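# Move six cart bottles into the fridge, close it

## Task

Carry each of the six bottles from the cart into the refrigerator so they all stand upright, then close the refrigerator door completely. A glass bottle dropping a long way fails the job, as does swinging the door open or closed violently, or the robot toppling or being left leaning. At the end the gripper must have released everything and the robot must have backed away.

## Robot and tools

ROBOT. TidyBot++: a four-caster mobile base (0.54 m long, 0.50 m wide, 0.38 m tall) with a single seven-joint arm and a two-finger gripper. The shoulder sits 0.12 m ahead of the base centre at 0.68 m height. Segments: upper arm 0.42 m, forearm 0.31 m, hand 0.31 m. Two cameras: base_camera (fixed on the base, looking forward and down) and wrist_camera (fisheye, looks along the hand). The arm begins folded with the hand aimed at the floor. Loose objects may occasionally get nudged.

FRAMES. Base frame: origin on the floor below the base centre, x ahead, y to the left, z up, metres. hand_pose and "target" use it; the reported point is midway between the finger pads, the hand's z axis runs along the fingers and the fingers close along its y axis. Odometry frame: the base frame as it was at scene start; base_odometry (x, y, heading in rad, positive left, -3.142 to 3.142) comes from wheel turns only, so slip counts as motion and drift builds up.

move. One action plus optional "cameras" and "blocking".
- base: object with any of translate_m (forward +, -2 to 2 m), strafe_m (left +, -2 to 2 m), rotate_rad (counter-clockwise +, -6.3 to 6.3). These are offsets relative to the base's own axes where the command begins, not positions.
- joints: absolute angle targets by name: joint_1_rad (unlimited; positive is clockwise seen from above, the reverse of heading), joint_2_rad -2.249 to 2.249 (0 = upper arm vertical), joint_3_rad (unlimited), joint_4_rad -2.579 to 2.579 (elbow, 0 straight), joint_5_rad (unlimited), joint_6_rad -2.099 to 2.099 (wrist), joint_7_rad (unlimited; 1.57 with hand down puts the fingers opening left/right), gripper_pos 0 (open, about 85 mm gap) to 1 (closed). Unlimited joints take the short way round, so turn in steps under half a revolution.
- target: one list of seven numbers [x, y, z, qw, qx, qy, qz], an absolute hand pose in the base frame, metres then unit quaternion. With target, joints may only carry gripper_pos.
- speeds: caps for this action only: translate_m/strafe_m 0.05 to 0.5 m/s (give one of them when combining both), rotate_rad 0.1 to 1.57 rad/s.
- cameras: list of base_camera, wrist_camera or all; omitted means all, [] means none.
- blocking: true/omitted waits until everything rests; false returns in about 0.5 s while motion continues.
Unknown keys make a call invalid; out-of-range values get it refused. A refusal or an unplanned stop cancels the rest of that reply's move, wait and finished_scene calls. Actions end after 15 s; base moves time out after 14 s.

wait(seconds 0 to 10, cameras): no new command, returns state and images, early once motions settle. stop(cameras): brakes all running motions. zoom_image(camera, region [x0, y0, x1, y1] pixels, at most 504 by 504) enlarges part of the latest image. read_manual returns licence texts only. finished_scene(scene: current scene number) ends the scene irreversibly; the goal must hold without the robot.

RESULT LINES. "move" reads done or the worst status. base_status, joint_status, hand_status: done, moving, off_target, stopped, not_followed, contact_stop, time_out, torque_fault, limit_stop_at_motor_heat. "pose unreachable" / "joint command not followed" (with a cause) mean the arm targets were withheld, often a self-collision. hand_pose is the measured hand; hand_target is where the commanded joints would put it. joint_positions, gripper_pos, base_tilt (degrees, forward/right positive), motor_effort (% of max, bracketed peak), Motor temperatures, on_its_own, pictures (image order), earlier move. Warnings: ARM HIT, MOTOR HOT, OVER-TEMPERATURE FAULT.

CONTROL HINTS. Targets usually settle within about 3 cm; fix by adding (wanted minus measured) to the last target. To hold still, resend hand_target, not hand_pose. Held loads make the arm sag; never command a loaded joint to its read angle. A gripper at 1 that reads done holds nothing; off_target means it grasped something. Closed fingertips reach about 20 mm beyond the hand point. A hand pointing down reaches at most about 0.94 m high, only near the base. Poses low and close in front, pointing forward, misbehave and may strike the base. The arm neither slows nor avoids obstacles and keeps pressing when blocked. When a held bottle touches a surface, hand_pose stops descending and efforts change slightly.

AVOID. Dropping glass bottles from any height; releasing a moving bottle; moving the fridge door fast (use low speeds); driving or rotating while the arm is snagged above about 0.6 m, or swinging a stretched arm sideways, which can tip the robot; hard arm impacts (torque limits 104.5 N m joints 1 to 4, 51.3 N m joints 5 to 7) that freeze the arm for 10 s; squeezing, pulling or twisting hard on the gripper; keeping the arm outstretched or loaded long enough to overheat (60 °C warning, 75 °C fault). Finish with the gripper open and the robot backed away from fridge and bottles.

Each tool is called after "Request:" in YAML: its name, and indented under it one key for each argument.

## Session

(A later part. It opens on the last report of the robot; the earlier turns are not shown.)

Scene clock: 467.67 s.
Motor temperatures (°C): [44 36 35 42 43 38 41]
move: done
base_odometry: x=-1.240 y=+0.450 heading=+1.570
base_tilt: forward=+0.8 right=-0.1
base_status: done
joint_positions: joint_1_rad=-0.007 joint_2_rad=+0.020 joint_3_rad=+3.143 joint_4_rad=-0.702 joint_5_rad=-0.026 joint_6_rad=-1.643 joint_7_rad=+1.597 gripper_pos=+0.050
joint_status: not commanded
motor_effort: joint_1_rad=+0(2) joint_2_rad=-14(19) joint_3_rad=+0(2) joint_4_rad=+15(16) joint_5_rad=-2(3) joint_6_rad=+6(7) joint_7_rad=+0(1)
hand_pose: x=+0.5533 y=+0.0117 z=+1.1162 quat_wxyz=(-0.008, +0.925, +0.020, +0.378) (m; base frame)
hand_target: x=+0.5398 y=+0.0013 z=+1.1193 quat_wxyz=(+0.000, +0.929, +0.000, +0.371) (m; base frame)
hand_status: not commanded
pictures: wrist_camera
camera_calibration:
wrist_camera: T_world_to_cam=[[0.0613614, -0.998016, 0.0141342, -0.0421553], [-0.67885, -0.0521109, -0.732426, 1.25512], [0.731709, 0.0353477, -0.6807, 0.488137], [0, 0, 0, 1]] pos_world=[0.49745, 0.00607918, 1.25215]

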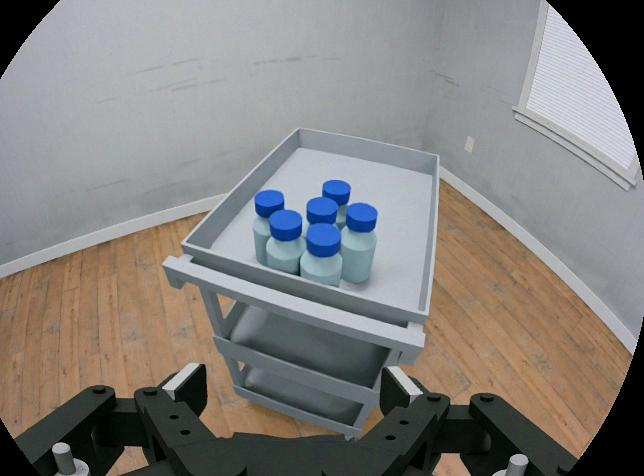

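Request:
move:
  base: {"translate_m": 0.06, "strafe_m": -0.24, "rotate_rad": 0.28}
  cameras: ["wrist_camera"]

Request:
zoom_image:
  camera: "wrist_camera"
  region: [210, 150, 410, 310]

Scene clock: 659.50 s.
Motor temperatures (°C): [44 36 35 41 43 38 41]
move: done
base_odometry: x=-1.000 y=+0.510 heading=+1.851
base_tilt: forward=+0.8 right=-0.1
base_status: done
joint_positions: joint_1_rad=-0.007 joint_2_rad=+0.019 joint_3_rad=+3.141 joint_4_rad=-0.702 joint_5_rad=-0.025 joint_6_rad=-1.643 joint_7_rad=+1.597 gripper_pos=+0.050
joint_status: not commanded
motor_effort: joint_1_rad=+0(2) joint_2_rad=-15(16) joint_3_rad=+0(3) joint_4_rad=+15(15) joint_5_rad=-2(3) joint_6_rad=+6(7) joint_7_rad=+1(1)
hand_pose: x=+0.5528 y=+0.0122 z=+1.1168 quat_wxyz=(-0.007, +0.925, +0.021, +0.379) (m; base frame)
hand_target: x=+0.5398 y=+0.0013 z=+1.1193 quat_wxyz=(+0.000, +0.929, +0.000, +0.371) (m; base frame)
hand_status: not commanded
pictures: wrist_camera
camera_calibration:
wrist_camera: T_world_to_cam=[[0.0623635, -0.99794, 0.0150425, -0.0432556], [-0.677909, -0.053416, -0.733202, 1.2555], [0.732496, 0.0355276, -0.679844, 0.487491], [0, 0, 0, 1]] pos_world=[0.496729, 0.00657806, 1.25261]

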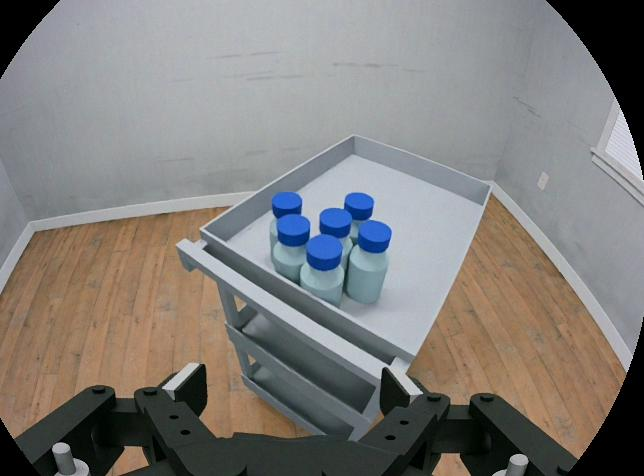

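Scaled by 2.520.

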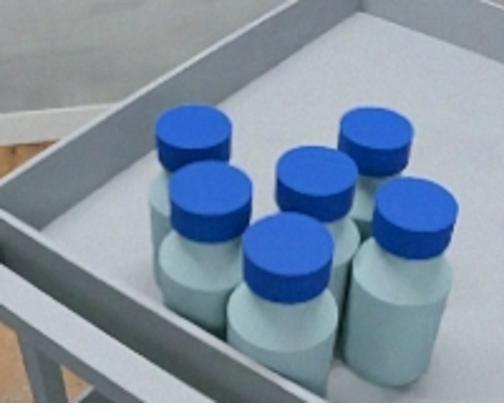

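Request:
move:
  base: {"translate_m": 0.01, "strafe_m": -0.005}
  joints: {"joint_1_rad": 0.0, "joint_2_rad": 0.014, "joint_3_rad": 3.1416, "joint_4_rad": -0.7, "joint_5_rad": 0.0, "joint_6_rad": -0.95, "joint_7_rad": 1.571, "gripper_pos": 0.0}
  cameras: []

Request:
move:
  joints: {"joint_1_rad": 0.0, "joint_2_rad": 0.325, "joint_3_rad": 3.1416, "joint_4_rad": -1.148, "joint_5_rad": 0.0, "joint_6_rad": -0.566, "joint_7_rad": 1.571}
  cameras: ["wrist_camera"]

Scene clock: 677.57 s.
Motor temperatures (°C): [44 36 35 41 43 38 41]
move: done
base_odometry: x=-0.998 y=+0.521 heading=+1.851
base_tilt: forward=+0.8 right=-0.1
base_status: done
joint_positions: joint_1_rad=-0.007 joint_2_rad=+0.016 joint_3_rad=+3.141 joint_4_rad=-0.702 joint_5_rad=-0.025 joint_6_rad=-0.987 joint_7_rad=+1.597 gripper_pos=+0.000
joint_status: all done
motor_effort: joint_1_rad=+0(2) joint_2_rad=-16(18) joint_3_rad=+0(1) joint_4_rad=+16(17) joint_5_rad=-1(4) joint_6_rad=+9(9) joint_7_rad=+0(2)
hand_pose: x=+0.6410 y=+0.0116 z=+1.2977 quat_wxyz=(-0.006, +0.753, +0.014, +0.658) (m; base frame)
hand_target: x=+0.6407 y=+0.0013 z=+1.3111 quat_wxyz=(+0.000, +0.739, +0.000, +0.673) (m; base frame)
hand_status: not commanded
pictures: none
No camera images: "cameras" was empty.

Scene clock: 679.53 s.
Motor temperatures (°C): [44 36 35 41 43 38 41]
move: done
base_odometry: x=-0.998 y=+0.521 heading=+1.851
base_tilt: forward=+0.8 right=-0.1
base_status: not commanded
joint_positions: joint_1_rad=-0.007 joint_2_rad=+0.321 joint_3_rad=+3.141 joint_4_rad=-1.145 joint_5_rad=-0.025 joint_6_rad=-0.610 joint_7_rad=+1.597 gripper_pos=+0.000
joint_status: all done
motor_effort: joint_1_rad=-1(1) joint_2_rad=-33(40) joint_3_rad=+0(1) joint_4_rad=+21(25) joint_5_rad=-3(3) joint_6_rad=+8(10) joint_7_rad=+0(1)
hand_pose: x=+0.8366 y=+0.0109 z=+0.9632 quat_wxyz=(-0.006, +0.861, +0.009, +0.508) (m; base frame)
hand_target: x=+0.8440 y=+0.0013 z=+0.9708 quat_wxyz=(+0.000, +0.852, +0.000, +0.524) (m; base frame)
hand_status: not commanded
pictures: wrist_camera
camera_calibration:
wrist_camera: T_world_to_cam=[[0.0359245, -0.999231, 0.0156812, -0.0384029], [-0.442927, -0.0299862, -0.896056, 1.29528], [0.895838, 0.0252448, -0.443664, -0.188812], [0, 0, 0, 1]] pos_world=[0.744241, 0.00523377, 1.07748]

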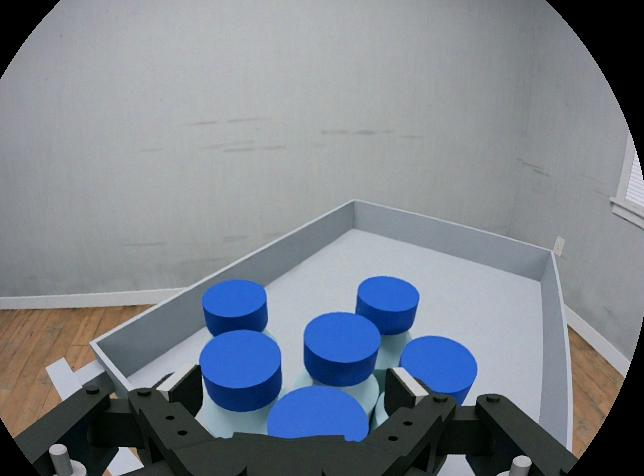

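Request:
move:
  base: {"strafe_m": -0.006}
  joints: {"joint_1_rad": 0.0, "joint_2_rad": 0.331, "joint_3_rad": 3.1416, "joint_4_rad": -1.30, "joint_5_rad": 0.0, "joint_6_rad": -0.43, "joint_7_rad": 1.571}
  cameras: ["wrist_camera"]

Scene clock: 693.87 s.
Motor temperatures (°C): [44 36 35 41 43 38 41]
move: done
base_odometry: x=-0.992 y=+0.523 heading=+1.851
base_tilt: forward=+0.8 right=-0.1
base_status: done
joint_positions: joint_1_rad=-0.006 joint_2_rad=+0.327 joint_3_rad=+3.141 joint_4_rad=-1.287 joint_5_rad=-0.025 joint_6_rad=-0.476 joint_7_rad=+1.597 gripper_pos=+0.000
joint_status: all done
motor_effort: joint_1_rad=+0(5) joint_2_rad=-33(35) joint_3_rad=+0(2) joint_4_rad=+21(23) joint_5_rad=-2(3) joint_6_rad=+8(9) joint_7_rad=+0(1)
hand_pose: x=+0.8383 y=+0.0092 z=+0.9125 quat_wxyz=(-0.005, +0.865, +0.007, +0.502) (m; base frame)
hand_target: x=+0.8442 y=+0.0013 z=+0.9143 quat_wxyz=(+0.000, +0.858, +0.000, +0.514) (m; base frame)
hand_status: not commanded
pictures: wrist_camera
camera_calibration:
wrist_camera: T_world_to_cam=[[0.0316178, -0.999384, 0.0152423, -0.0353665], [-0.454647, -0.0279614, -0.890233, 1.25507], [0.89011, 0.0212173, -0.455251, -0.197399], [0, 0, 0, 1]] pos_world=[0.74744, 0.0039371, 1.02798]

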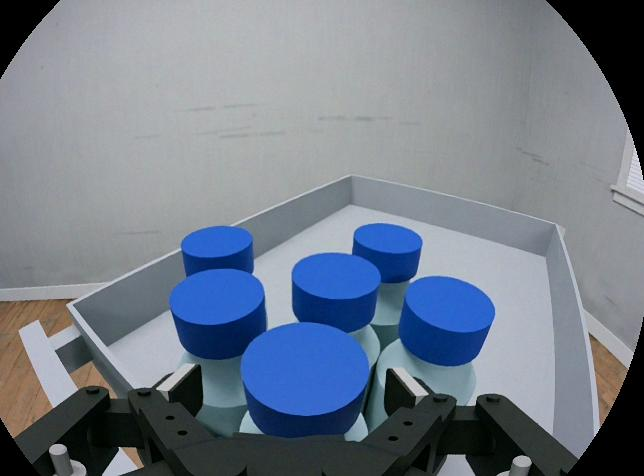

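Request:
move:
  base: {"strafe_m": -0.003}
  joints: {"joint_1_rad": 0.0, "joint_2_rad": 0.338, "joint_3_rad": 3.1416, "joint_4_rad": -1.387, "joint_5_rad": 0.0, "joint_6_rad": -0.337, "joint_7_rad": 1.571}
  cameras: ["wrist_camera"]

Scene clock: 700.20 s.
Motor temperatures (°C): [44 37 35 41 43 38 41]
move: done
base_odometry: x=-0.989 y=+0.523 heading=+1.851
base_tilt: forward=+0.9 right=-0.1
base_status: done
joint_positions: joint_1_rad=-0.005 joint_2_rad=+0.332 joint_3_rad=+3.141 joint_4_rad=-1.374 joint_5_rad=-0.025 joint_6_rad=-0.381 joint_7_rad=+1.597 gripper_pos=+0.000
joint_status: all done
motor_effort: joint_1_rad=+0(4) joint_2_rad=-33(35) joint_3_rad=+0(3) joint_4_rad=+21(23) joint_5_rad=-3(4) joint_6_rad=+8(9) joint_7_rad=+0(1)
hand_pose: x=+0.8384 y=+0.0083 z=+0.8839 quat_wxyz=(-0.005, +0.864, +0.006, +0.503) (m; base frame)
hand_target: x=+0.8437 y=+0.0013 z=+0.8837 quat_wxyz=(+0.000, +0.858, +0.000, +0.514) (m; base frame)
hand_status: not commanded
pictures: wrist_camera
camera_calibration:
wrist_camera: T_world_to_cam=[[0.0288957, -0.999462, 0.0155253, -0.033807], [-0.452229, -0.0269227, -0.891496, 1.22865], [0.891434, 0.0187394, -0.452763, -0.21373], [0, 0, 0, 1]] pos_world=[0.747135, 0.00329494, 0.999095]

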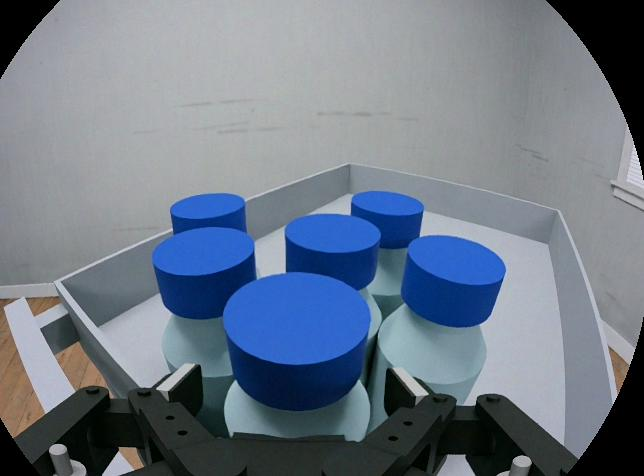

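Request:
move:
  joints: {"joint_1_rad": 0.0, "joint_2_rad": 0.348, "joint_3_rad": 3.1416, "joint_4_rad": -1.445, "joint_5_rad": 0.0, "joint_6_rad": -0.277, "joint_7_rad": 1.571}
  cameras: ["wrist_camera"]

Scene clock: 706.33 s.
Motor temperatures (°C): [43 37 35 41 43 38 41]
move: done
base_odometry: x=-0.989 y=+0.523 heading=+1.851
base_tilt: forward=+0.8 right=-0.1
base_status: not commanded
joint_positions: joint_1_rad=-0.005 joint_2_rad=+0.336 joint_3_rad=+3.141 joint_4_rad=-1.430 joint_5_rad=-0.025 joint_6_rad=-0.319 joint_7_rad=+1.597 gripper_pos=+0.000
joint_status: all done
motor_effort: joint_1_rad=-1(2) joint_2_rad=-32(34) joint_3_rad=+0(1) joint_4_rad=+20(22) joint_5_rad=-2(3) joint_6_rad=+7(8) joint_7_rad=+0(1)
hand_pose: x=+0.8372 y=+0.0078 z=+0.8653 quat_wxyz=(-0.004, +0.864, +0.006, +0.504) (m; base frame)
hand_target: x=+0.8424 y=+0.0013 z=+0.8590 quat_wxyz=(+0.000, +0.860, +0.000, +0.511) (m; base frame)
hand_status: not commanded
pictures: wrist_camera
camera_calibration:
wrist_camera: T_world_to_cam=[[0.0273478, -0.999501, 0.0158206, -0.0328975], [-0.450475, -0.026451, -0.892397, 1.21082], [0.89237, 0.0172783, -0.450973, -0.223436], [0, 0, 0, 1]] pos_world=[0.745731, 0.00300687, 0.98029]

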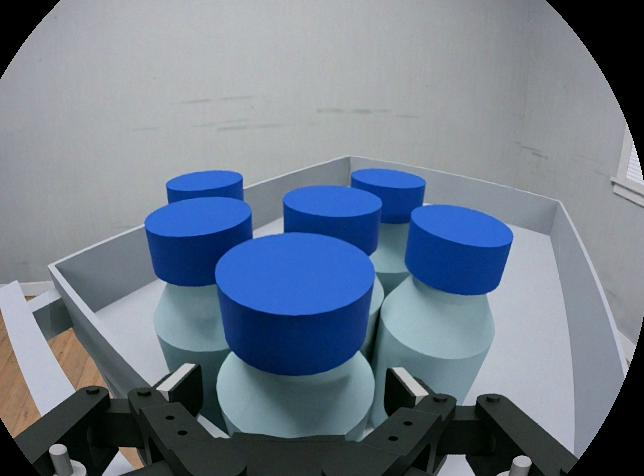

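Request:
move:
  joints: {"joint_1_rad": 0.0, "joint_2_rad": 0.351, "joint_3_rad": 3.1416, "joint_4_rad": -1.462, "joint_5_rad": 0.0, "joint_6_rad": -0.26, "joint_7_rad": 1.571}
  cameras: []

Request:
move:
  joints: {"gripper_pos": 0.4}
  cameras: ["wrist_camera"]

Scene clock: 718.73 s.
Motor temperatures (°C): [43 37 35 41 43 38 41]
move: done
base_odometry: x=-0.989 y=+0.523 heading=+1.851
base_tilt: forward=+0.8 right=-0.2
base_status: not commanded
joint_positions: joint_1_rad=-0.005 joint_2_rad=+0.336 joint_3_rad=+3.141 joint_4_rad=-1.441 joint_5_rad=-0.025 joint_6_rad=-0.296 joint_7_rad=+1.597 gripper_pos=+0.000
joint_status: all done
motor_effort: joint_1_rad=-1(1) joint_2_rad=-32(33) joint_3_rad=+0(1) joint_4_rad=+20(21) joint_5_rad=-1(3) joint_6_rad=+7(8) joint_7_rad=+1(1)
hand_pose: x=+0.8382 y=+0.0077 z=+0.8646 quat_wxyz=(-0.004, +0.861, +0.005, +0.509) (m; base frame)
hand_target: x=+0.8417 y=+0.0013 z=+0.8517 quat_wxyz=(+0.000, +0.861, +0.000, +0.509) (m; base frame)
hand_status: not commanded
pictures: none
No camera images: "cameras" was empty.

Scene clock: 719.50 s.
Motor temperatures (°C): [43 37 35 41 43 38 41]
move: off_target
base_odometry: x=-0.989 y=+0.523 heading=+1.851
base_tilt: forward=+0.8 right=-0.1
base_status: not commanded
joint_positions: joint_1_rad=-0.005 joint_2_rad=+0.335 joint_3_rad=+3.142 joint_4_rad=-1.444 joint_5_rad=-0.025 joint_6_rad=-0.295 joint_7_rad=+1.597 gripper_pos=+0.249
joint_status: gripper_pos off_target (ended at +0.249, target +0.400)
motor_effort: joint_1_rad=+0(3) joint_2_rad=-31(34) joint_3_rad=+0(1) joint_4_rad=+20(22) joint_5_rad=-2(3) joint_6_rad=+8(9) joint_7_rad=+0(1)
hand_pose: x=+0.8378 y=+0.0071 z=+0.8640 quat_wxyz=(-0.004, +0.861, +0.005, +0.509) (m; base frame)
hand_target: x=+0.8417 y=+0.0013 z=+0.8517 quat_wxyz=(+0.000, +0.861, +0.000, +0.509) (m; base frame)
hand_status: not commanded
pictures: wrist_camera
camera_calibration:
wrist_camera: T_world_to_cam=[[0.0257828, -0.99953, 0.0165595, -0.0330034], [-0.441033, -0.0262391, -0.897107, 1.20608], [0.89712, 0.0158266, -0.441503, -0.236658], [0, 0, 0, 1]] pos_world=[0.745081, 0.00240386, 0.97804]

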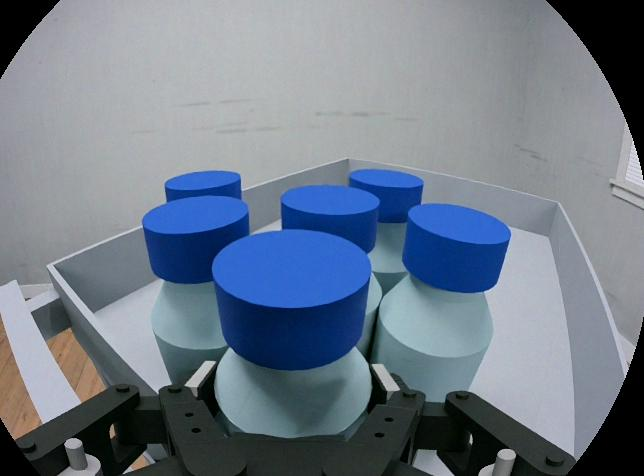

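Request:
move:
  joints: {"joint_1_rad": 0.0, "joint_2_rad": 0.318, "joint_3_rad": 3.1416, "joint_4_rad": -1.04, "joint_5_rad": 0.0, "joint_6_rad": -0.705, "joint_7_rad": 1.571}
  cameras: ["wrist_camera"]

Scene clock: 730.70 s.
Motor temperatures (°C): [43 37 35 41 43 38 41]
move: off_target
base_odometry: x=-0.989 y=+0.523 heading=+1.851
base_tilt: forward=+0.8 right=-0.1
base_status: not commanded
joint_positions: joint_1_rad=-0.004 joint_2_rad=+0.344 joint_3_rad=+3.145 joint_4_rad=-1.092 joint_5_rad=-0.024 joint_6_rad=-0.678 joint_7_rad=+1.597 gripper_pos=+0.249
joint_status: joint_4_rad off_target (ended at -1.092, target -1.040); the others done
motor_effort: joint_1_rad=-1(4) joint_2_rad=-40(46) joint_3_rad=+0(3) joint_4_rad=+26(29) joint_5_rad=-2(5) joint_6_rad=+12(14) joint_7_rad=+0(1)
hand_pose: x=+0.8391 y=+0.0073 z=+0.9591 quat_wxyz=(-0.004, +0.871, +0.008, +0.492) (m; base frame)
hand_target: x=+0.8322 y=+0.0013 z=+1.0008 quat_wxyz=(+0.000, +0.858, +0.000, +0.514) (m; base frame)
hand_status: not commanded
pictures: wrist_camera
camera_calibration:
wrist_camera: T_world_to_cam=[[0.0321657, -0.99934, 0.0168633, -0.0400481], [-0.476376, -0.030161, -0.878724, 1.30409], [0.878653, 0.0202315, -0.477031, -0.146296], [0, 0, 0, 1]] pos_world=[0.751067, 0.00227075, 1.07682]

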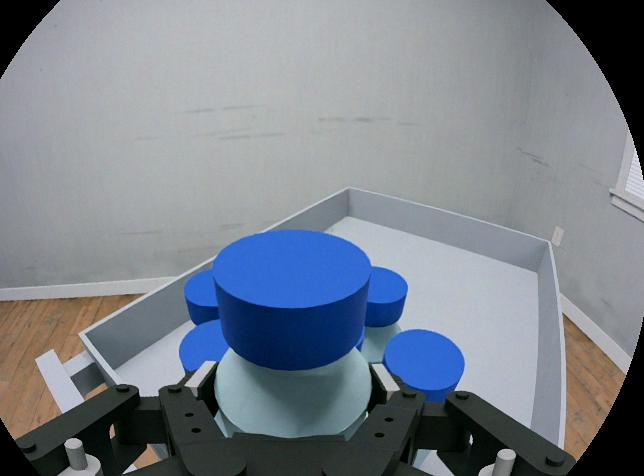

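Request:
move:
  joints: {"joint_1_rad": 0.0, "joint_2_rad": -0.045, "joint_3_rad": 3.1416, "joint_4_rad": -1.229, "joint_5_rad": 0.0, "joint_6_rad": -0.93, "joint_7_rad": 1.571}
  blocking: false
  cameras: []

Request:
move:
  base: {"translate_m": -0.32}
  speeds: {"translate_m": 0.3}
  cameras: ["wrist_camera"]

Scene clock: 761.00 s.
Motor temperatures (°C): [43 38 35 42 43 38 41]
move: moving
base_odometry: x=-0.989 y=+0.523 heading=+1.851
base_tilt: forward=+0.8 right=-0.1
base_status: not commanded
joint_positions: joint_1_rad=-0.004 joint_2_rad=+0.261 joint_3_rad=+3.145 joint_4_rad=-1.126 joint_5_rad=-0.024 joint_6_rad=-0.749 joint_7_rad=+1.597 gripper_pos=+0.249
joint_status: joint_1_rad moving; joint_2_rad moving; joint_3_rad moving; joint_4_rad moving; joint_5_rad moving; joint_6_rad moving; joint_7_rad moving
motor_effort: joint_1_rad=+0(1) joint_2_rad=-40(43) joint_3_rad=+0(1) joint_4_rad=+27(28) joint_5_rad=-3(3) joint_6_rad=+12(12) joint_7_rad=+0(1)
hand_pose: x=+0.7995 y=+0.0075 z=+0.9793 quat_wxyz=(-0.005, +0.876, +0.009, +0.482) (m; base frame)
hand_target: x=+0.7702 y=+0.0013 z=+1.0291 quat_wxyz=(+0.000, +0.863, +0.000, +0.505) (m; base frame)
hand_status: not commanded
pictures: none
No camera images: "cameras" was empty.

Scene clock: 763.13 s.
Motor temperatures (°C): [43 38 35 42 43 38 41]
move: done
base_odometry: x=-0.900 y=+0.216 heading=+1.851
base_tilt: forward=+0.8 right=-0.1
base_status: done
joint_positions: joint_1_rad=-0.004 joint_2_rad=-0.026 joint_3_rad=+3.144 joint_4_rad=-1.240 joint_5_rad=-0.024 joint_6_rad=-0.907 joint_7_rad=+1.597 gripper_pos=+0.249
joint_status: all done
motor_effort: joint_1_rad=+0(2) joint_2_rad=-24(40) joint_3_rad=+0(2) joint_4_rad=+25(27) joint_5_rad=-2(4) joint_6_rad=+12(13) joint_7_rad=+0(1)
hand_pose: x=+0.6679 y=+0.0079 z=+1.0494 quat_wxyz=(-0.006, +0.873, +0.010, +0.488) (m; base frame)
hand_target: x=+0.6577 y=+0.0014 z=+1.0598 quat_wxyz=(+0.000, +0.871, +0.000, +0.491) (m; base frame)
hand_status: not commanded
pictures: wrist_camera
camera_calibration:
wrist_camera: T_world_to_cam=[[0.0375679, -0.999152, 0.0168425, -0.0390054], [-0.48244, -0.0328946, -0.875311, 1.30235], [0.875123, 0.0247581, -0.483267, 0.0560109], [0, 0, 0, 1]] pos_world=[0.580753, 0.00248118, 1.16768]

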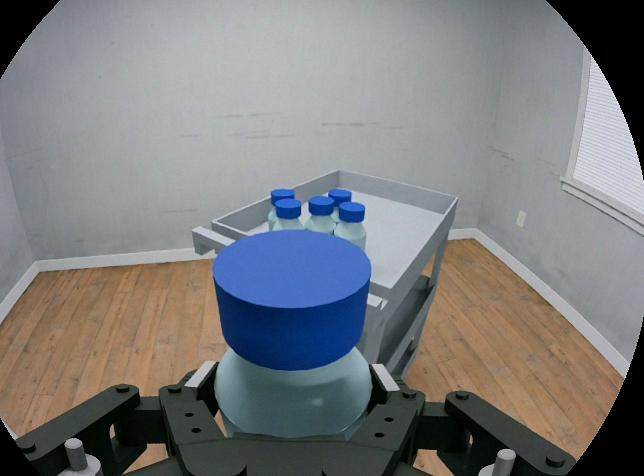

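Request:
move:
  base: {"rotate_rad": 1.779}
  speeds: {"rotate_rad": 1.1}
  cameras: ["wrist_camera"]

Scene clock: 768.67 s.
Motor temperatures (°C): [43 38 35 42 43 38 41]
move: done
base_odometry: x=-0.900 y=+0.216 heading=-2.653
base_tilt: forward=+0.8 right=-0.1
base_status: done
joint_positions: joint_1_rad=-0.004 joint_2_rad=-0.021 joint_3_rad=+3.139 joint_4_rad=-1.241 joint_5_rad=-0.023 joint_6_rad=-0.907 joint_7_rad=+1.597 gripper_pos=+0.249
joint_status: not commanded
motor_effort: joint_1_rad=+0(4) joint_2_rad=-24(27) joint_3_rad=+1(3) joint_4_rad=+25(26) joint_5_rad=-2(4) joint_6_rad=+12(12) joint_7_rad=+0(1)
hand_pose: x=+0.6696 y=+0.0105 z=+1.0466 quat_wxyz=(-0.006, +0.874, +0.013, +0.486) (m; base frame)
hand_target: x=+0.6577 y=+0.0014 z=+1.0598 quat_wxyz=(+0.000, +0.871, +0.000, +0.491) (m; base frame)
hand_status: not commanded
pictures: wrist_camera
camera_calibration:
wrist_camera: T_world_to_cam=[[0.0423877, -0.998945, 0.0176455, -0.0404836], [-0.486717, -0.0360701, -0.872815, 1.30106], [0.872531, 0.0284083, -0.487733, 0.0595145], [0, 0, 0, 1]] pos_world=[0.583035, 0.00479773, 1.16533]

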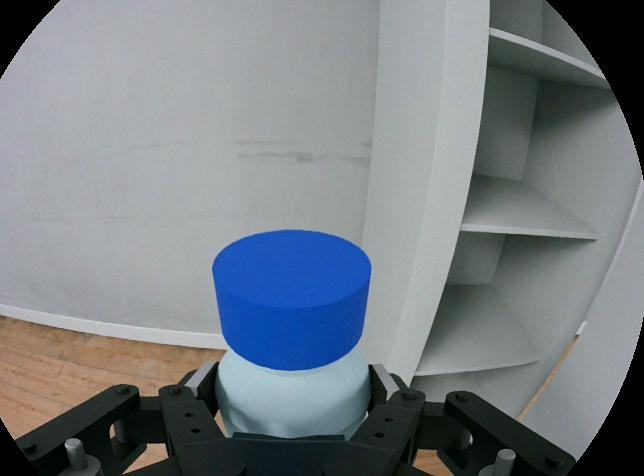

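Request:
move:
  base: {"translate_m": 0.3, "strafe_m": -0.49}
  speeds: {"translate_m": 0.4}
  cameras: ["base_camera", "wrist_camera"]

Scene clock: 776.33 s.
Motor temperatures (°C): [43 38 35 42 43 38 41]
move: done
base_odometry: x=-1.395 y=+0.508 heading=-2.653
base_tilt: forward=+0.8 right=-0.1
base_status: done
joint_positions: joint_1_rad=-0.004 joint_2_rad=-0.021 joint_3_rad=+3.141 joint_4_rad=-1.241 joint_5_rad=-0.023 joint_6_rad=-0.908 joint_7_rad=+1.597 gripper_pos=+0.249
joint_status: not commanded
motor_effort: joint_1_rad=+0(2) joint_2_rad=-24(26) joint_3_rad=+0(3) joint_4_rad=+25(26) joint_5_rad=-2(3) joint_6_rad=+12(12) joint_7_rad=+0(1)
hand_pose: x=+0.6696 y=+0.0093 z=+1.0457 quat_wxyz=(-0.006, +0.874, +0.012, +0.485) (m; base frame)
hand_target: x=+0.6577 y=+0.0014 z=+1.0598 quat_wxyz=(+0.000, +0.871, +0.000, +0.491) (m; base frame)
hand_status: not commanded
pictures: base_camera, wrist_camera
camera_calibration:
wrist_camera: T_world_to_cam=[[0.0402326, -0.999035, 0.0176461, -0.0402639], [-0.48867, -0.0350775, -0.871764, 1.30045], [0.871541, 0.0264502, -0.489609, 0.0617013], [0, 0, 0, 1]] pos_world=[0.583333, 0.00375941, 1.1646]

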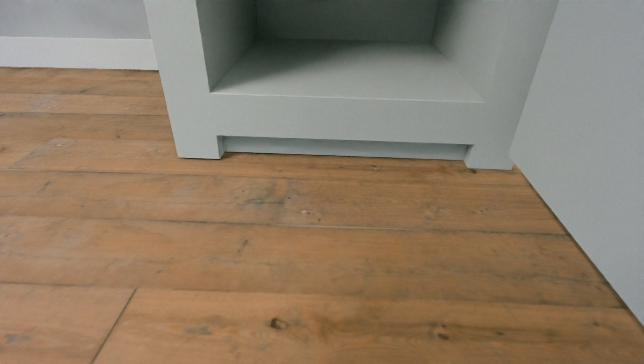

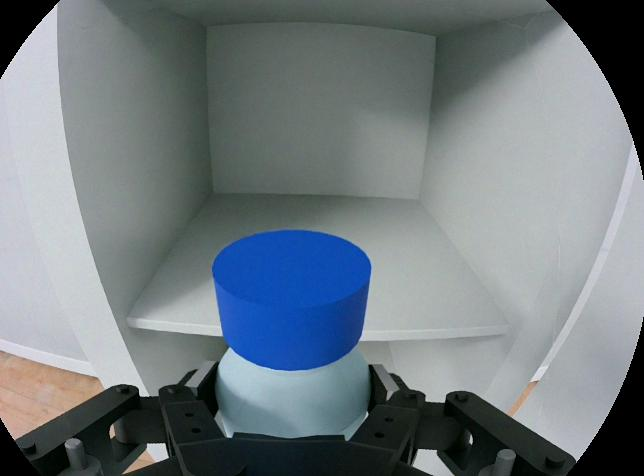

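Request:
move:
  base: {"translate_m": 0.405, "strafe_m": 0.125}
  joints: {"joint_1_rad": 0.0, "joint_2_rad": 0.02, "joint_3_rad": 3.1416, "joint_4_rad": -1.17, "joint_5_rad": 0.0, "joint_6_rad": -0.79, "joint_7_rad": 1.571}
  speeds: {"translate_m": 0.25}
  cameras: ["wrist_camera", "base_camera"]

Scene clock: 821.93 s.
Motor temperatures (°C): [43 38 35 42 43 38 41]
move: off_target
base_odometry: x=-1.694 y=+0.207 heading=-2.653
base_tilt: forward=+0.8 right=-0.1
base_status: done
joint_positions: joint_1_rad=-0.004 joint_2_rad=+0.048 joint_3_rad=+3.141 joint_4_rad=-1.214 joint_5_rad=-0.023 joint_6_rad=-0.834 joint_7_rad=+1.597 gripper_pos=+0.249
joint_status: joint_4_rad off_target (ended at -1.214, target -1.170); the others done
motor_effort: joint_1_rad=+0(2) joint_2_rad=-27(32) joint_3_rad=+0(2) joint_4_rad=+26(27) joint_5_rad=-3(3) joint_6_rad=+12(14) joint_7_rad=+0(1)
hand_pose: x=+0.7080 y=+0.0091 z=+1.0417 quat_wxyz=(-0.006, +0.866, +0.011, +0.499) (m; base frame)
hand_target: x=+0.7049 y=+0.0014 z=+1.0955 quat_wxyz=(+0.000, +0.836, +0.000, +0.549) (m; base frame)
hand_status: not commanded
pictures: base_camera, wrist_camera
camera_calibration:
wrist_camera: T_world_to_cam=[[0.0380355, -0.999111, 0.0181965, -0.0409591], [-0.46027, -0.0336794, -0.88714, 1.31159], [0.886964, 0.0253675, -0.461142, -0.0142566], [0, 0, 0, 1]] pos_world=[0.617888, 0.00361253, 1.15773]

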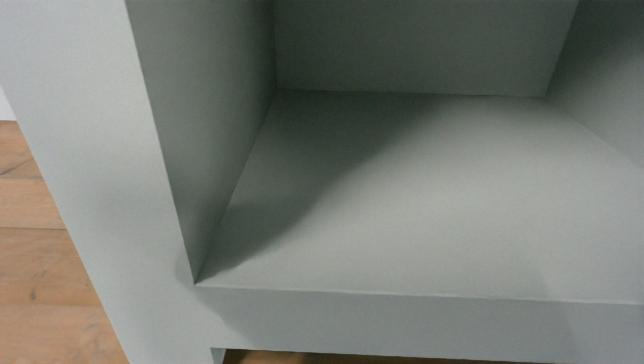

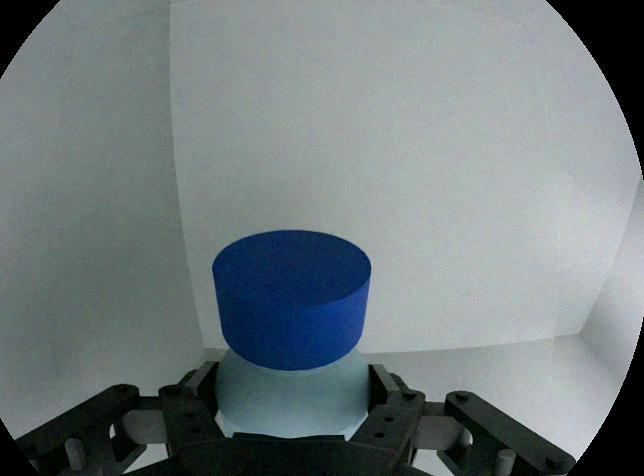

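Request:
move:
  joints: {"joint_2_rad": 0.008, "joint_4_rad": -1.3, "joint_6_rad": -0.70}
  cameras: []

Request:
move:
  joints: {"joint_2_rad": 0.003, "joint_4_rad": -1.34, "joint_6_rad": -0.665}
  cameras: []

Scene clock: 830.60 s.
Motor temperatures (°C): [43 38 35 42 43 38 41]
move: done
base_odometry: x=-1.694 y=+0.208 heading=-2.653
base_tilt: forward=+0.8 right=-0.2
base_status: not commanded
joint_positions: joint_1_rad=-0.004 joint_2_rad=+0.038 joint_3_rad=+3.141 joint_4_rad=-1.310 joint_5_rad=-0.023 joint_6_rad=-0.766 joint_7_rad=+1.597 gripper_pos=+0.249
joint_status: all done
motor_effort: joint_1_rad=+0(1) joint_2_rad=-26(28) joint_3_rad=+0(1) joint_4_rad=+26(27) joint_5_rad=-2(3) joint_6_rad=+12(13) joint_7_rad=+0(1)
hand_pose: x=+0.7078 y=+0.0087 z=+1.0109 quat_wxyz=(-0.005, +0.871, +0.010, +0.491) (m; base frame)
hand_target: x=+0.7080 y=+0.0014 z=+1.0524 quat_wxyz=(+0.000, +0.844, +0.000, +0.537) (m; base frame)
hand_status: not commanded
pictures: none
No camera images: "cameras" was empty.

Scene clock: 831.27 s.
Motor temperatures (°C): [43 38 35 42 43 38 41]
move: done
base_odometry: x=-1.694 y=+0.208 heading=-2.653
base_tilt: forward=+0.8 right=-0.1
base_status: not commanded
joint_positions: joint_1_rad=-0.004 joint_2_rad=+0.026 joint_3_rad=+3.141 joint_4_rad=-1.344 joint_5_rad=-0.023 joint_6_rad=-0.724 joint_7_rad=+1.597 gripper_pos=+0.249
joint_status: all done
motor_effort: joint_1_rad=+0(1) joint_2_rad=-24(27) joint_3_rad=+1(1) joint_4_rad=+24(27) joint_5_rad=-2(3) joint_6_rad=+11(12) joint_7_rad=+0(1)
hand_pose: x=+0.7078 y=+0.0085 z=+1.0099 quat_wxyz=(-0.005, +0.866, +0.010, +0.501) (m; base frame)
hand_target: x=+0.7085 y=+0.0014 z=+1.0418 quat_wxyz=(+0.000, +0.844, +0.000, +0.537) (m; base frame)
hand_status: not commanded
pictures: none
No camera images: "cameras" was empty.

Request:
move:
  joints: {"joint_2_rad": -0.001, "joint_4_rad": -1.365, "joint_6_rad": -0.645}
  cameras: []

Scene clock: 855.20 s.
Motor temperatures (°C): [43 38 35 42 43 38 41]
move: done
base_odometry: x=-1.694 y=+0.208 heading=-2.653
base_tilt: forward=+0.9 right=-0.1
base_status: not commanded
joint_positions: joint_1_rad=-0.004 joint_2_rad=+0.018 joint_3_rad=+3.141 joint_4_rad=-1.364 joint_5_rad=-0.023 joint_6_rad=-0.699 joint_7_rad=+1.597 gripper_pos=+0.249
joint_status: all done
motor_effort: joint_1_rad=+1(1) joint_2_rad=-23(25) joint_3_rad=+2(2) joint_4_rad=+24(24) joint_5_rad=+0(2) joint_6_rad=+10(11) joint_7_rad=+1(1)
hand_pose: x=+0.7069 y=+0.0084 z=+1.0095 quat_wxyz=(-0.005, +0.863, +0.009, +0.506) (m; base frame)
hand_target: x=+0.7081 y=+0.0014 z=+1.0350 quat_wxyz=(+0.000, +0.844, +0.000, +0.537) (m; base frame)
hand_status: not commanded
pictures: none
No camera images: "cameras" was empty.

Request:
move:
  joints: {"joint_2_rad": -0.001, "joint_4_rad": -1.383, "joint_6_rad": -0.628}
  cameras: ["wrist_camera"]

Scene clock: 865.93 s.
Motor temperatures (°C): [43 38 35 42 43 38 41]
move: done
base_odometry: x=-1.694 y=+0.208 heading=-2.653
base_tilt: forward=+0.8 right=-0.1
base_status: not commanded
joint_positions: joint_1_rad=-0.004 joint_2_rad=+0.012 joint_3_rad=+3.141 joint_4_rad=-1.379 joint_5_rad=-0.023 joint_6_rad=-0.681 joint_7_rad=+1.597 gripper_pos=+0.249
joint_status: all done
motor_effort: joint_1_rad=+1(1) joint_2_rad=-23(23) joint_3_rad=+2(2) joint_4_rad=+23(24) joint_5_rad=-1(1) joint_6_rad=+10(10) joint_7_rad=+1(1)
hand_pose: x=+0.7063 y=+0.0083 z=+1.0093 quat_wxyz=(-0.005, +0.860, +0.009, +0.510) (m; base frame)
hand_target: x=+0.7091 y=+0.0014 z=+1.0292 quat_wxyz=(+0.000, +0.844, +0.000, +0.536) (m; base frame)
hand_status: not commanded
pictures: wrist_camera
camera_calibration:
wrist_camera: T_world_to_cam=[[0.0342109, -0.99925, 0.0181387, -0.0383348], [-0.438898, -0.031327, -0.897991, 1.27793], [0.897885, 0.02276, -0.439641, -0.0570648], [0, 0, 0, 1]] pos_world=[0.613429, 0.00302636, 1.12317]

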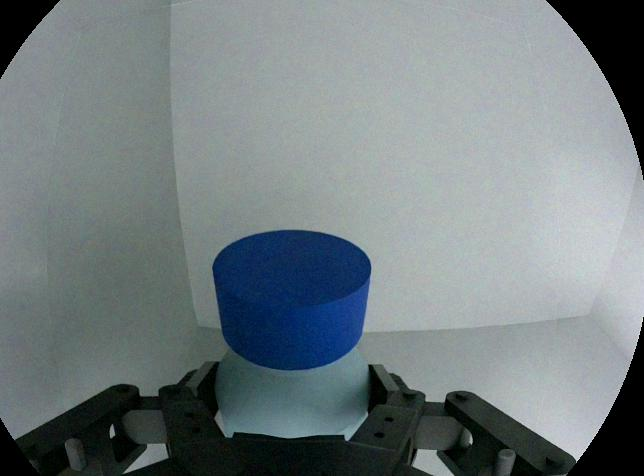

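Request:
move:
  joints: {"joint_2_rad": -0.001, "joint_4_rad": -1.403, "joint_6_rad": -0.622}
  cameras: []

Request:
move:
  joints: {"joint_2_rad": -0.001, "joint_4_rad": -1.42, "joint_6_rad": -0.61}
  cameras: []

Scene clock: 873.27 s.
Motor temperatures (°C): [43 38 35 42 43 38 41]
move: done
base_odometry: x=-1.694 y=+0.208 heading=-2.653
base_tilt: forward=+0.8 right=-0.1
base_status: not commanded
joint_positions: joint_1_rad=-0.004 joint_2_rad=+0.007 joint_3_rad=+3.141 joint_4_rad=-1.390 joint_5_rad=-0.023 joint_6_rad=-0.667 joint_7_rad=+1.597 gripper_pos=+0.249
joint_status: all done
motor_effort: joint_1_rad=+2(2) joint_2_rad=-22(23) joint_3_rad=+2(3) joint_4_rad=+22(23) joint_5_rad=+0(1) joint_6_rad=+9(10) joint_7_rad=+1(1)
hand_pose: x=+0.7058 y=+0.0082 z=+1.0092 quat_wxyz=(-0.005, +0.858, +0.009, +0.513) (m; base frame)
hand_target: x=+0.7083 y=+0.0014 z=+1.0191 quat_wxyz=(+0.000, +0.848, +0.000, +0.530) (m; base frame)
hand_status: not commanded
pictures: none
No camera images: "cameras" was empty.

Scene clock: 873.83 s.
Motor temperatures (°C): [43 38 35 42 43 38 41]
move: done
base_odometry: x=-1.694 y=+0.208 heading=-2.653
base_tilt: forward=+0.8 right=-0.2
base_status: not commanded
joint_positions: joint_1_rad=-0.004 joint_2_rad=+0.002 joint_3_rad=+3.141 joint_4_rad=-1.402 joint_5_rad=-0.023 joint_6_rad=-0.652 joint_7_rad=+1.597 gripper_pos=+0.249
joint_status: all done
motor_effort: joint_1_rad=+2(2) joint_2_rad=-20(22) joint_3_rad=+3(3) joint_4_rad=+21(23) joint_5_rad=+0(1) joint_6_rad=+8(9) joint_7_rad=+1(2)
hand_pose: x=+0.7053 y=+0.0082 z=+1.0092 quat_wxyz=(-0.005, +0.856, +0.009, +0.516) (m; base frame)
hand_target: x=+0.7085 y=+0.0014 z=+1.0124 quat_wxyz=(+0.000, +0.849, +0.000, +0.528) (m; base frame)
hand_status: not commanded
pictures: none
No camera images: "cameras" was empty.

Request:
move:
  joints: {"gripper_pos": 0.15}
  cameras: []

Request:
move:
  joints: {"gripper_pos": 0.04}
  cameras: ["wrist_camera"]

Scene clock: 880.03 s.
Motor temperatures (°C): [43 38 35 42 43 38 41]
move: done
base_odometry: x=-1.694 y=+0.208 heading=-2.653
base_tilt: forward=+0.8 right=-0.1
base_status: not commanded
joint_positions: joint_1_rad=-0.004 joint_2_rad=+0.002 joint_3_rad=+3.142 joint_4_rad=-1.404 joint_5_rad=-0.022 joint_6_rad=-0.652 joint_7_rad=+1.597 gripper_pos=+0.150
joint_status: all done
motor_effort: joint_1_rad=+0(2) joint_2_rad=-21(23) joint_3_rad=+1(3) joint_4_rad=+21(22) joint_5_rad=-2(3) joint_6_rad=+8(8) joint_7_rad=+1(1)
hand_pose: x=+0.7051 y=+0.0075 z=+1.0083 quat_wxyz=(-0.004, +0.857, +0.009, +0.516) (m; base frame)
hand_target: x=+0.7085 y=+0.0014 z=+1.0124 quat_wxyz=(+0.000, +0.849, +0.000, +0.528) (m; base frame)
hand_status: not commanded
pictures: none
No camera images: "cameras" was empty.

Scene clock: 880.57 s.
Motor temperatures (°C): [43 38 35 42 43 38 41]
move: done
base_odometry: x=-1.694 y=+0.208 heading=-2.653
base_tilt: forward=+0.8 right=-0.1
base_status: not commanded
joint_positions: joint_1_rad=-0.004 joint_2_rad=+0.002 joint_3_rad=+3.142 joint_4_rad=-1.404 joint_5_rad=-0.022 joint_6_rad=-0.652 joint_7_rad=+1.597 gripper_pos=+0.040
joint_status: all done
motor_effort: joint_1_rad=-1(1) joint_2_rad=-20(21) joint_3_rad=+0(1) joint_4_rad=+21(21) joint_5_rad=-2(3) joint_6_rad=+8(8) joint_7_rad=+0(1)
hand_pose: x=+0.7051 y=+0.0075 z=+1.0083 quat_wxyz=(-0.004, +0.857, +0.009, +0.516) (m; base frame)
hand_target: x=+0.7085 y=+0.0014 z=+1.0124 quat_wxyz=(+0.000, +0.849, +0.000, +0.528) (m; base frame)
hand_status: not commanded
pictures: wrist_camera
camera_calibration:
wrist_camera: T_world_to_cam=[[0.032407, -0.999283, 0.0195798, -0.0392553], [-0.426494, -0.031543, -0.90394, 1.27378], [0.90391, 0.0209433, -0.42721, -0.0731763], [0, 0, 0, 1]] pos_world=[0.610675, 0.00248422, 1.12093]

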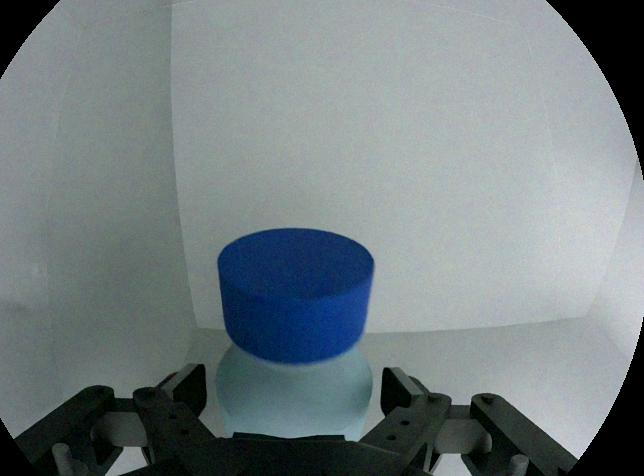

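Request:
move:
  base: {"translate_m": -0.40}
  speeds: {"translate_m": 0.22}
  cameras: ["wrist_camera"]

Request:
move:
  base: {"translate_m": -0.755, "strafe_m": 0.184}
  joints: {"joint_2_rad": 0.014, "joint_4_rad": -0.677, "joint_6_rad": -1.69}
  cameras: []

Request:
move:
  base: {"rotate_rad": -1.43}
  speeds: {"rotate_rad": 1.1}
  cameras: ["wrist_camera", "base_camera"]

Scene clock: 920.40 s.
Motor temperatures (°C): [43 38 35 41 43 38 41]
move: done
base_odometry: x=-1.341 y=+0.395 heading=-2.653
base_tilt: forward=+0.8 right=-0.1
base_status: done
joint_positions: joint_1_rad=-0.003 joint_2_rad=-0.005 joint_3_rad=+3.142 joint_4_rad=-1.405 joint_5_rad=-0.022 joint_6_rad=-0.651 joint_7_rad=+1.597 gripper_pos=+0.040
joint_status: not commanded
motor_effort: joint_1_rad=+0(2) joint_2_rad=-20(24) joint_3_rad=+1(1) joint_4_rad=+21(22) joint_5_rad=-2(3) joint_6_rad=+8(8) joint_7_rad=+0(1)
hand_pose: x=+0.7027 y=+0.0073 z=+1.0128 quat_wxyz=(-0.004, +0.855, +0.009, +0.519) (m; base frame)
hand_target: x=+0.7085 y=+0.0014 z=+1.0124 quat_wxyz=(+0.000, +0.849, +0.000, +0.528) (m; base frame)
hand_status: not commanded
pictures: wrist_camera
camera_calibration:
wrist_camera: T_world_to_cam=[[0.0318982, -0.999295, 0.0198098, -0.0393418], [-0.419096, -0.0313659, -0.9074, 1.27503], [0.907381, 0.0206422, -0.419801, -0.0790116], [0, 0, 0, 1]] pos_world=[0.607311, 0.00230956, 1.12458]

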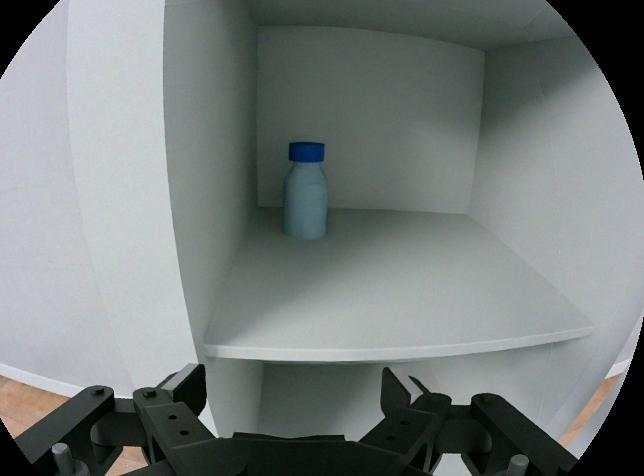

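Scene clock: 923.43 s.
Motor temperatures (°C): [43 38 35 41 43 38 41]
move: done
base_odometry: x=-0.588 y=+0.587 heading=-2.653
base_tilt: forward=+0.8 right=-0.1
base_status: done
joint_positions: joint_1_rad=-0.003 joint_2_rad=+0.006 joint_3_rad=+3.142 joint_4_rad=-0.702 joint_5_rad=-0.022 joint_6_rad=-1.640 joint_7_rad=+1.597 gripper_pos=+0.040
joint_status: all done
motor_effort: joint_1_rad=-1(2) joint_2_rad=-14(25) joint_3_rad=+0(1) joint_4_rad=+15(22) joint_5_rad=-2(3) joint_6_rad=+7(9) joint_7_rad=+0(1)
hand_pose: x=+0.5479 y=+0.0094 z=+1.1228 quat_wxyz=(-0.005, +0.922, +0.018, +0.386) (m; base frame)
hand_target: x=+0.5398 y=+0.0014 z=+1.1193 quat_wxyz=(+0.000, +0.929, +0.000, +0.371) (m; base frame)
hand_status: not commanded
pictures: none
No camera images: "cameras" was empty.

Scene clock: 925.77 s.
Motor temperatures (°C): [43 38 35 41 43 38 41]
move: done
base_odometry: x=-0.588 y=+0.587 heading=+2.201
base_tilt: forward=+0.8 right=-0.1
base_status: done
joint_positions: joint_1_rad=-0.003 joint_2_rad=+0.011 joint_3_rad=+3.142 joint_4_rad=-0.702 joint_5_rad=-0.022 joint_6_rad=-1.640 joint_7_rad=+1.597 gripper_pos=+0.040
joint_status: not commanded
motor_effort: joint_1_rad=+0(2) joint_2_rad=-15(17) joint_3_rad=+0(2) joint_4_rad=+14(15) joint_5_rad=-1(3) joint_6_rad=+6(7) joint_7_rad=+0(1)
hand_pose: x=+0.5498 y=+0.0094 z=+1.1209 quat_wxyz=(-0.005, +0.923, +0.018, +0.384) (m; base frame)
hand_target: x=+0.5398 y=+0.0014 z=+1.1193 quat_wxyz=(+0.000, +0.929, +0.000, +0.371) (m; base frame)
hand_status: not commanded
pictures: base_camera, wrist_camera
camera_calibration:
wrist_camera: T_world_to_cam=[[0.055626, -0.998296, 0.0176444, -0.0451104], [-0.669906, -0.0504199, -0.740732, 1.26039], [0.740359, 0.0293839, -0.671569, 0.479077], [0, 0, 0, 1]] pos_world=[0.492163, 0.00443811, 1.25614]

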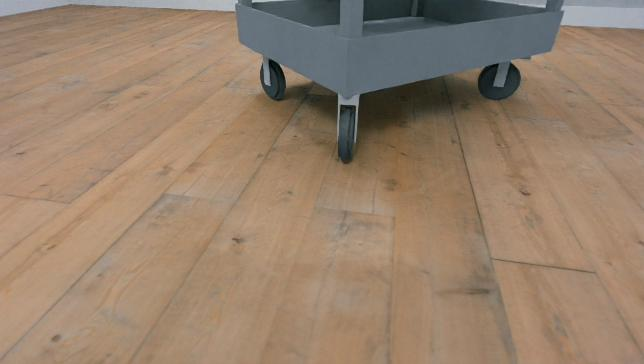

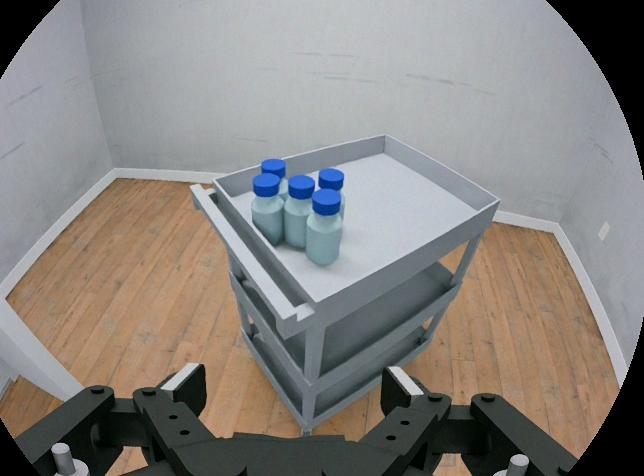

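Request:
move:
  base: {"translate_m": 0.151, "strafe_m": -0.018}
  joints: {"joint_2_rad": 0.014, "joint_4_rad": -0.70, "joint_6_rad": -0.95}
  speeds: {"translate_m": 0.25}
  cameras: []

Request:
move:
  joints: {"joint_2_rad": 0.325, "joint_4_rad": -1.148, "joint_6_rad": -0.566}
  cameras: ["wrist_camera"]

Scene clock: 949.67 s.
Motor temperatures (°C): [43 38 35 41 43 38 41]
move: done
base_odometry: x=-0.662 y=+0.720 heading=+2.200
base_tilt: forward=+0.8 right=-0.1
base_status: done
joint_positions: joint_1_rad=-0.003 joint_2_rad=+0.015 joint_3_rad=+3.142 joint_4_rad=-0.702 joint_5_rad=-0.022 joint_6_rad=-0.986 joint_7_rad=+1.597 gripper_pos=+0.040
joint_status: all done
motor_effort: joint_1_rad=-1(1) joint_2_rad=-15(20) joint_3_rad=+0(1) joint_4_rad=+16(18) joint_5_rad=-2(3) joint_6_rad=+9(10) joint_7_rad=+0(1)
hand_pose: x=+0.6403 y=+0.0086 z=+1.2984 quat_wxyz=(-0.003, +0.752, +0.013, +0.659) (m; base frame)
hand_target: x=+0.6407 y=+0.0014 z=+1.3111 quat_wxyz=(+0.000, +0.739, +0.000, +0.673) (m; base frame)
hand_status: not commanded
pictures: none
No camera images: "cameras" was empty.

Scene clock: 951.63 s.
Motor temperatures (°C): [43 38 35 41 43 38 41]
move: done
base_odometry: x=-0.662 y=+0.720 heading=+2.200
base_tilt: forward=+0.8 right=-0.1
base_status: not commanded
joint_positions: joint_1_rad=-0.003 joint_2_rad=+0.321 joint_3_rad=+3.142 joint_4_rad=-1.145 joint_5_rad=-0.022 joint_6_rad=-0.610 joint_7_rad=+1.597 gripper_pos=+0.040
joint_status: all done
motor_effort: joint_1_rad=+0(1) joint_2_rad=-33(40) joint_3_rad=+0(1) joint_4_rad=+21(25) joint_5_rad=-2(3) joint_6_rad=+8(9) joint_7_rad=+0(1)
hand_pose: x=+0.8367 y=+0.0075 z=+0.9632 quat_wxyz=(-0.004, +0.861, +0.008, +0.508) (m; base frame)
hand_target: x=+0.8440 y=+0.0014 z=+0.9707 quat_wxyz=(+0.000, +0.852, +0.000, +0.524) (m; base frame)
hand_status: not commanded
pictures: wrist_camera
camera_calibration:
wrist_camera: T_world_to_cam=[[0.0314758, -0.999323, 0.0190555, -0.041364], [-0.443021, -0.0310387, -0.895974, 1.29521], [0.895959, 0.0197595, -0.443698, -0.188803], [0, 0, 0, 1]] pos_world=[0.744267, 0.00259636, 1.07749]

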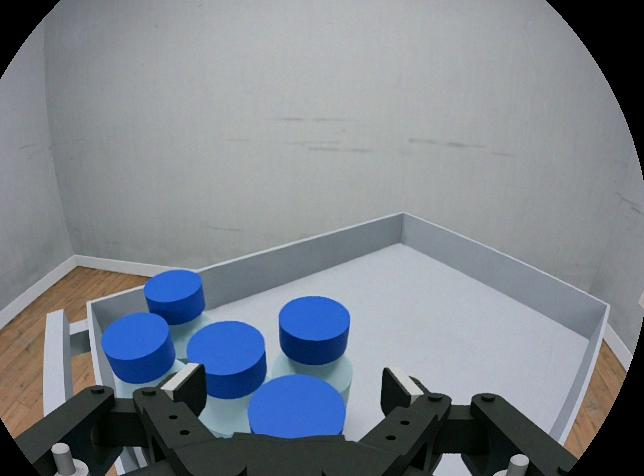

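Request:
move:
  base: {"strafe_m": 0.005}
  joints: {"joint_2_rad": 0.331, "joint_4_rad": -1.30, "joint_6_rad": -0.43}
  cameras: ["wrist_camera"]

Scene clock: 960.90 s.
Motor temperatures (°C): [43 38 35 41 43 38 41]
move: done
base_odometry: x=-0.666 y=+0.717 heading=+2.200
base_tilt: forward=+0.8 right=-0.1
base_status: done
joint_positions: joint_1_rad=-0.003 joint_2_rad=+0.326 joint_3_rad=+3.141 joint_4_rad=-1.287 joint_5_rad=-0.022 joint_6_rad=-0.475 joint_7_rad=+1.597 gripper_pos=+0.040
joint_status: all done
motor_effort: joint_1_rad=-1(5) joint_2_rad=-33(35) joint_3_rad=+0(4) joint_4_rad=+21(24) joint_5_rad=-2(3) joint_6_rad=+8(9) joint_7_rad=+0(1)
hand_pose: x=+0.8383 y=+0.0070 z=+0.9126 quat_wxyz=(-0.003, +0.865, +0.007, +0.502) (m; base frame)
hand_target: x=+0.8442 y=+0.0014 z=+0.9142 quat_wxyz=(+0.000, +0.858, +0.000, +0.514) (m; base frame)
hand_status: not commanded
pictures: wrist_camera
camera_calibration:
wrist_camera: T_world_to_cam=[[0.0293256, -0.9994, 0.0184521, -0.0385356], [-0.454515, -0.0297736, -0.890242, 1.25502], [0.890256, 0.0177202, -0.455115, -0.197526], [0, 0, 0, 1]] pos_world=[0.747403, 0.00235412, 1.02808]

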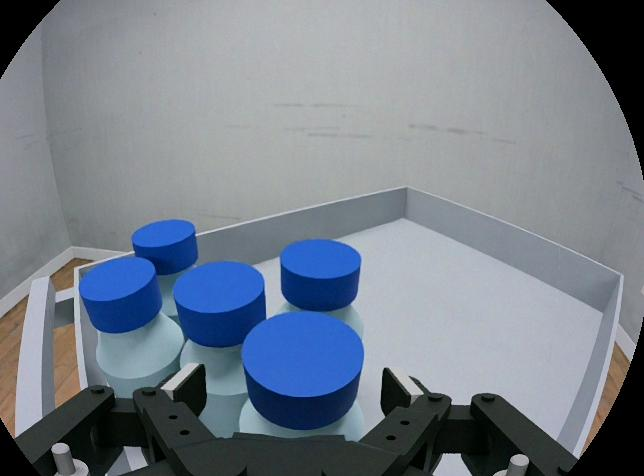

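Request:
move:
  joints: {"joint_2_rad": 0.338, "joint_4_rad": -1.387, "joint_6_rad": -0.337}
  cameras: ["wrist_camera"]

Scene clock: 966.57 s.
Motor temperatures (°C): [43 38 35 41 43 38 41]
move: done
base_odometry: x=-0.666 y=+0.717 heading=+2.200
base_tilt: forward=+0.8 right=-0.1
base_status: not commanded
joint_positions: joint_1_rad=-0.003 joint_2_rad=+0.332 joint_3_rad=+3.141 joint_4_rad=-1.374 joint_5_rad=-0.022 joint_6_rad=-0.381 joint_7_rad=+1.597 gripper_pos=+0.040
joint_status: all done
motor_effort: joint_1_rad=-1(1) joint_2_rad=-33(35) joint_3_rad=+0(1) joint_4_rad=+21(23) joint_5_rad=-2(3) joint_6_rad=+8(9) joint_7_rad=+0(1)
hand_pose: x=+0.8384 y=+0.0065 z=+0.8838 quat_wxyz=(-0.003, +0.864, +0.006, +0.503) (m; base frame)
hand_target: x=+0.8436 y=+0.0014 z=+0.8836 quat_wxyz=(+0.000, +0.858, +0.000, +0.514) (m; base frame)
hand_status: not commanded
pictures: wrist_camera
camera_calibration:
wrist_camera: T_world_to_cam=[[0.0272459, -0.999454, 0.0186943, -0.0370523], [-0.452342, -0.0290039, -0.891373, 1.22856], [0.891428, 0.01583, -0.452885, -0.213576], [0, 0, 0, 1]] pos_world=[0.747128, 0.001982, 0.999076]

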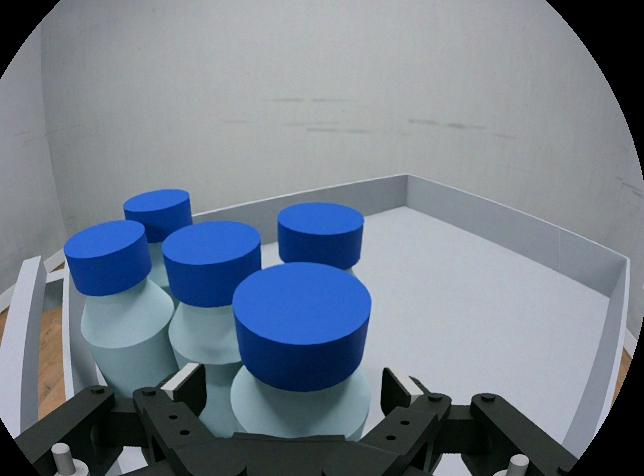

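Request:
move:
  joints: {"joint_2_rad": 0.348, "joint_4_rad": -1.445, "joint_6_rad": -0.277}
  cameras: []

Request:
move:
  joints: {"joint_2_rad": 0.351, "joint_4_rad": -1.462, "joint_6_rad": -0.26}
  cameras: ["wrist_camera"]

Scene clock: 971.77 s.
Motor temperatures (°C): [43 38 35 41 43 38 41]
move: done
base_odometry: x=-0.666 y=+0.717 heading=+2.200
base_tilt: forward=+0.8 right=-0.2
base_status: not commanded
joint_positions: joint_1_rad=-0.003 joint_2_rad=+0.339 joint_3_rad=+3.141 joint_4_rad=-1.431 joint_5_rad=-0.022 joint_6_rad=-0.319 joint_7_rad=+1.597 gripper_pos=+0.040
joint_status: all done
motor_effort: joint_1_rad=+0(1) joint_2_rad=-33(34) joint_3_rad=+0(1) joint_4_rad=+21(22) joint_5_rad=-2(3) joint_6_rad=+8(9) joint_7_rad=+0(1)
hand_pose: x=+0.8376 y=+0.0061 z=+0.8620 quat_wxyz=(-0.002, +0.865, +0.006, +0.502) (m; base frame)
hand_target: x=+0.8424 y=+0.0014 z=+0.8590 quat_wxyz=(+0.000, +0.860, +0.000, +0.511) (m; base frame)
hand_status: not commanded
pictures: none
No camera images: "cameras" was empty.

Scene clock: 972.33 s.
Motor temperatures (°C): [43 38 35 41 43 38 41]
move: done
base_odometry: x=-0.666 y=+0.717 heading=+2.200
base_tilt: forward=+0.8 right=-0.1
base_status: not commanded
joint_positions: joint_1_rad=-0.003 joint_2_rad=+0.340 joint_3_rad=+3.141 joint_4_rad=-1.447 joint_5_rad=-0.022 joint_6_rad=-0.300 joint_7_rad=+1.597 gripper_pos=+0.040
joint_status: all done
motor_effort: joint_1_rad=+0(1) joint_2_rad=-33(34) joint_3_rad=+0(1) joint_4_rad=+21(22) joint_5_rad=-3(3) joint_6_rad=+8(8) joint_7_rad=+1(1)
hand_pose: x=+0.8371 y=+0.0059 z=+0.8573 quat_wxyz=(-0.002, +0.864, +0.006, +0.503) (m; base frame)
hand_target: x=+0.8417 y=+0.0014 z=+0.8517 quat_wxyz=(+0.000, +0.861, +0.000, +0.509) (m; base frame)
hand_status: not commanded
pictures: wrist_camera
camera_calibration:
wrist_camera: T_world_to_cam=[[0.0255274, -0.999494, 0.0189875, -0.0358539], [-0.452868, -0.0284952, -0.891122, 1.20456], [0.891212, 0.0141492, -0.453366, -0.223895], [0, 0, 0, 1]] pos_world=[0.745958, 0.00165627, 0.972582]

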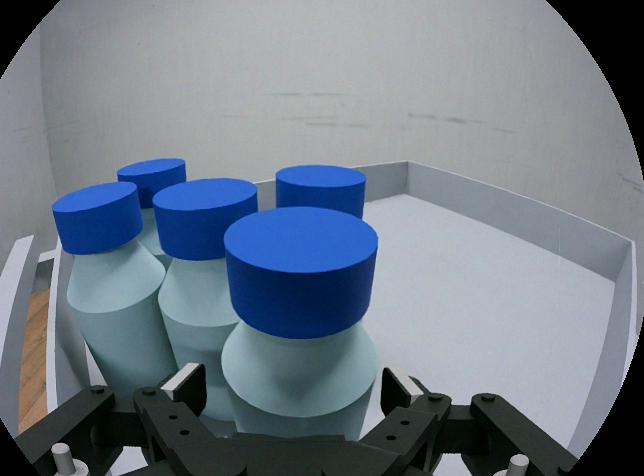

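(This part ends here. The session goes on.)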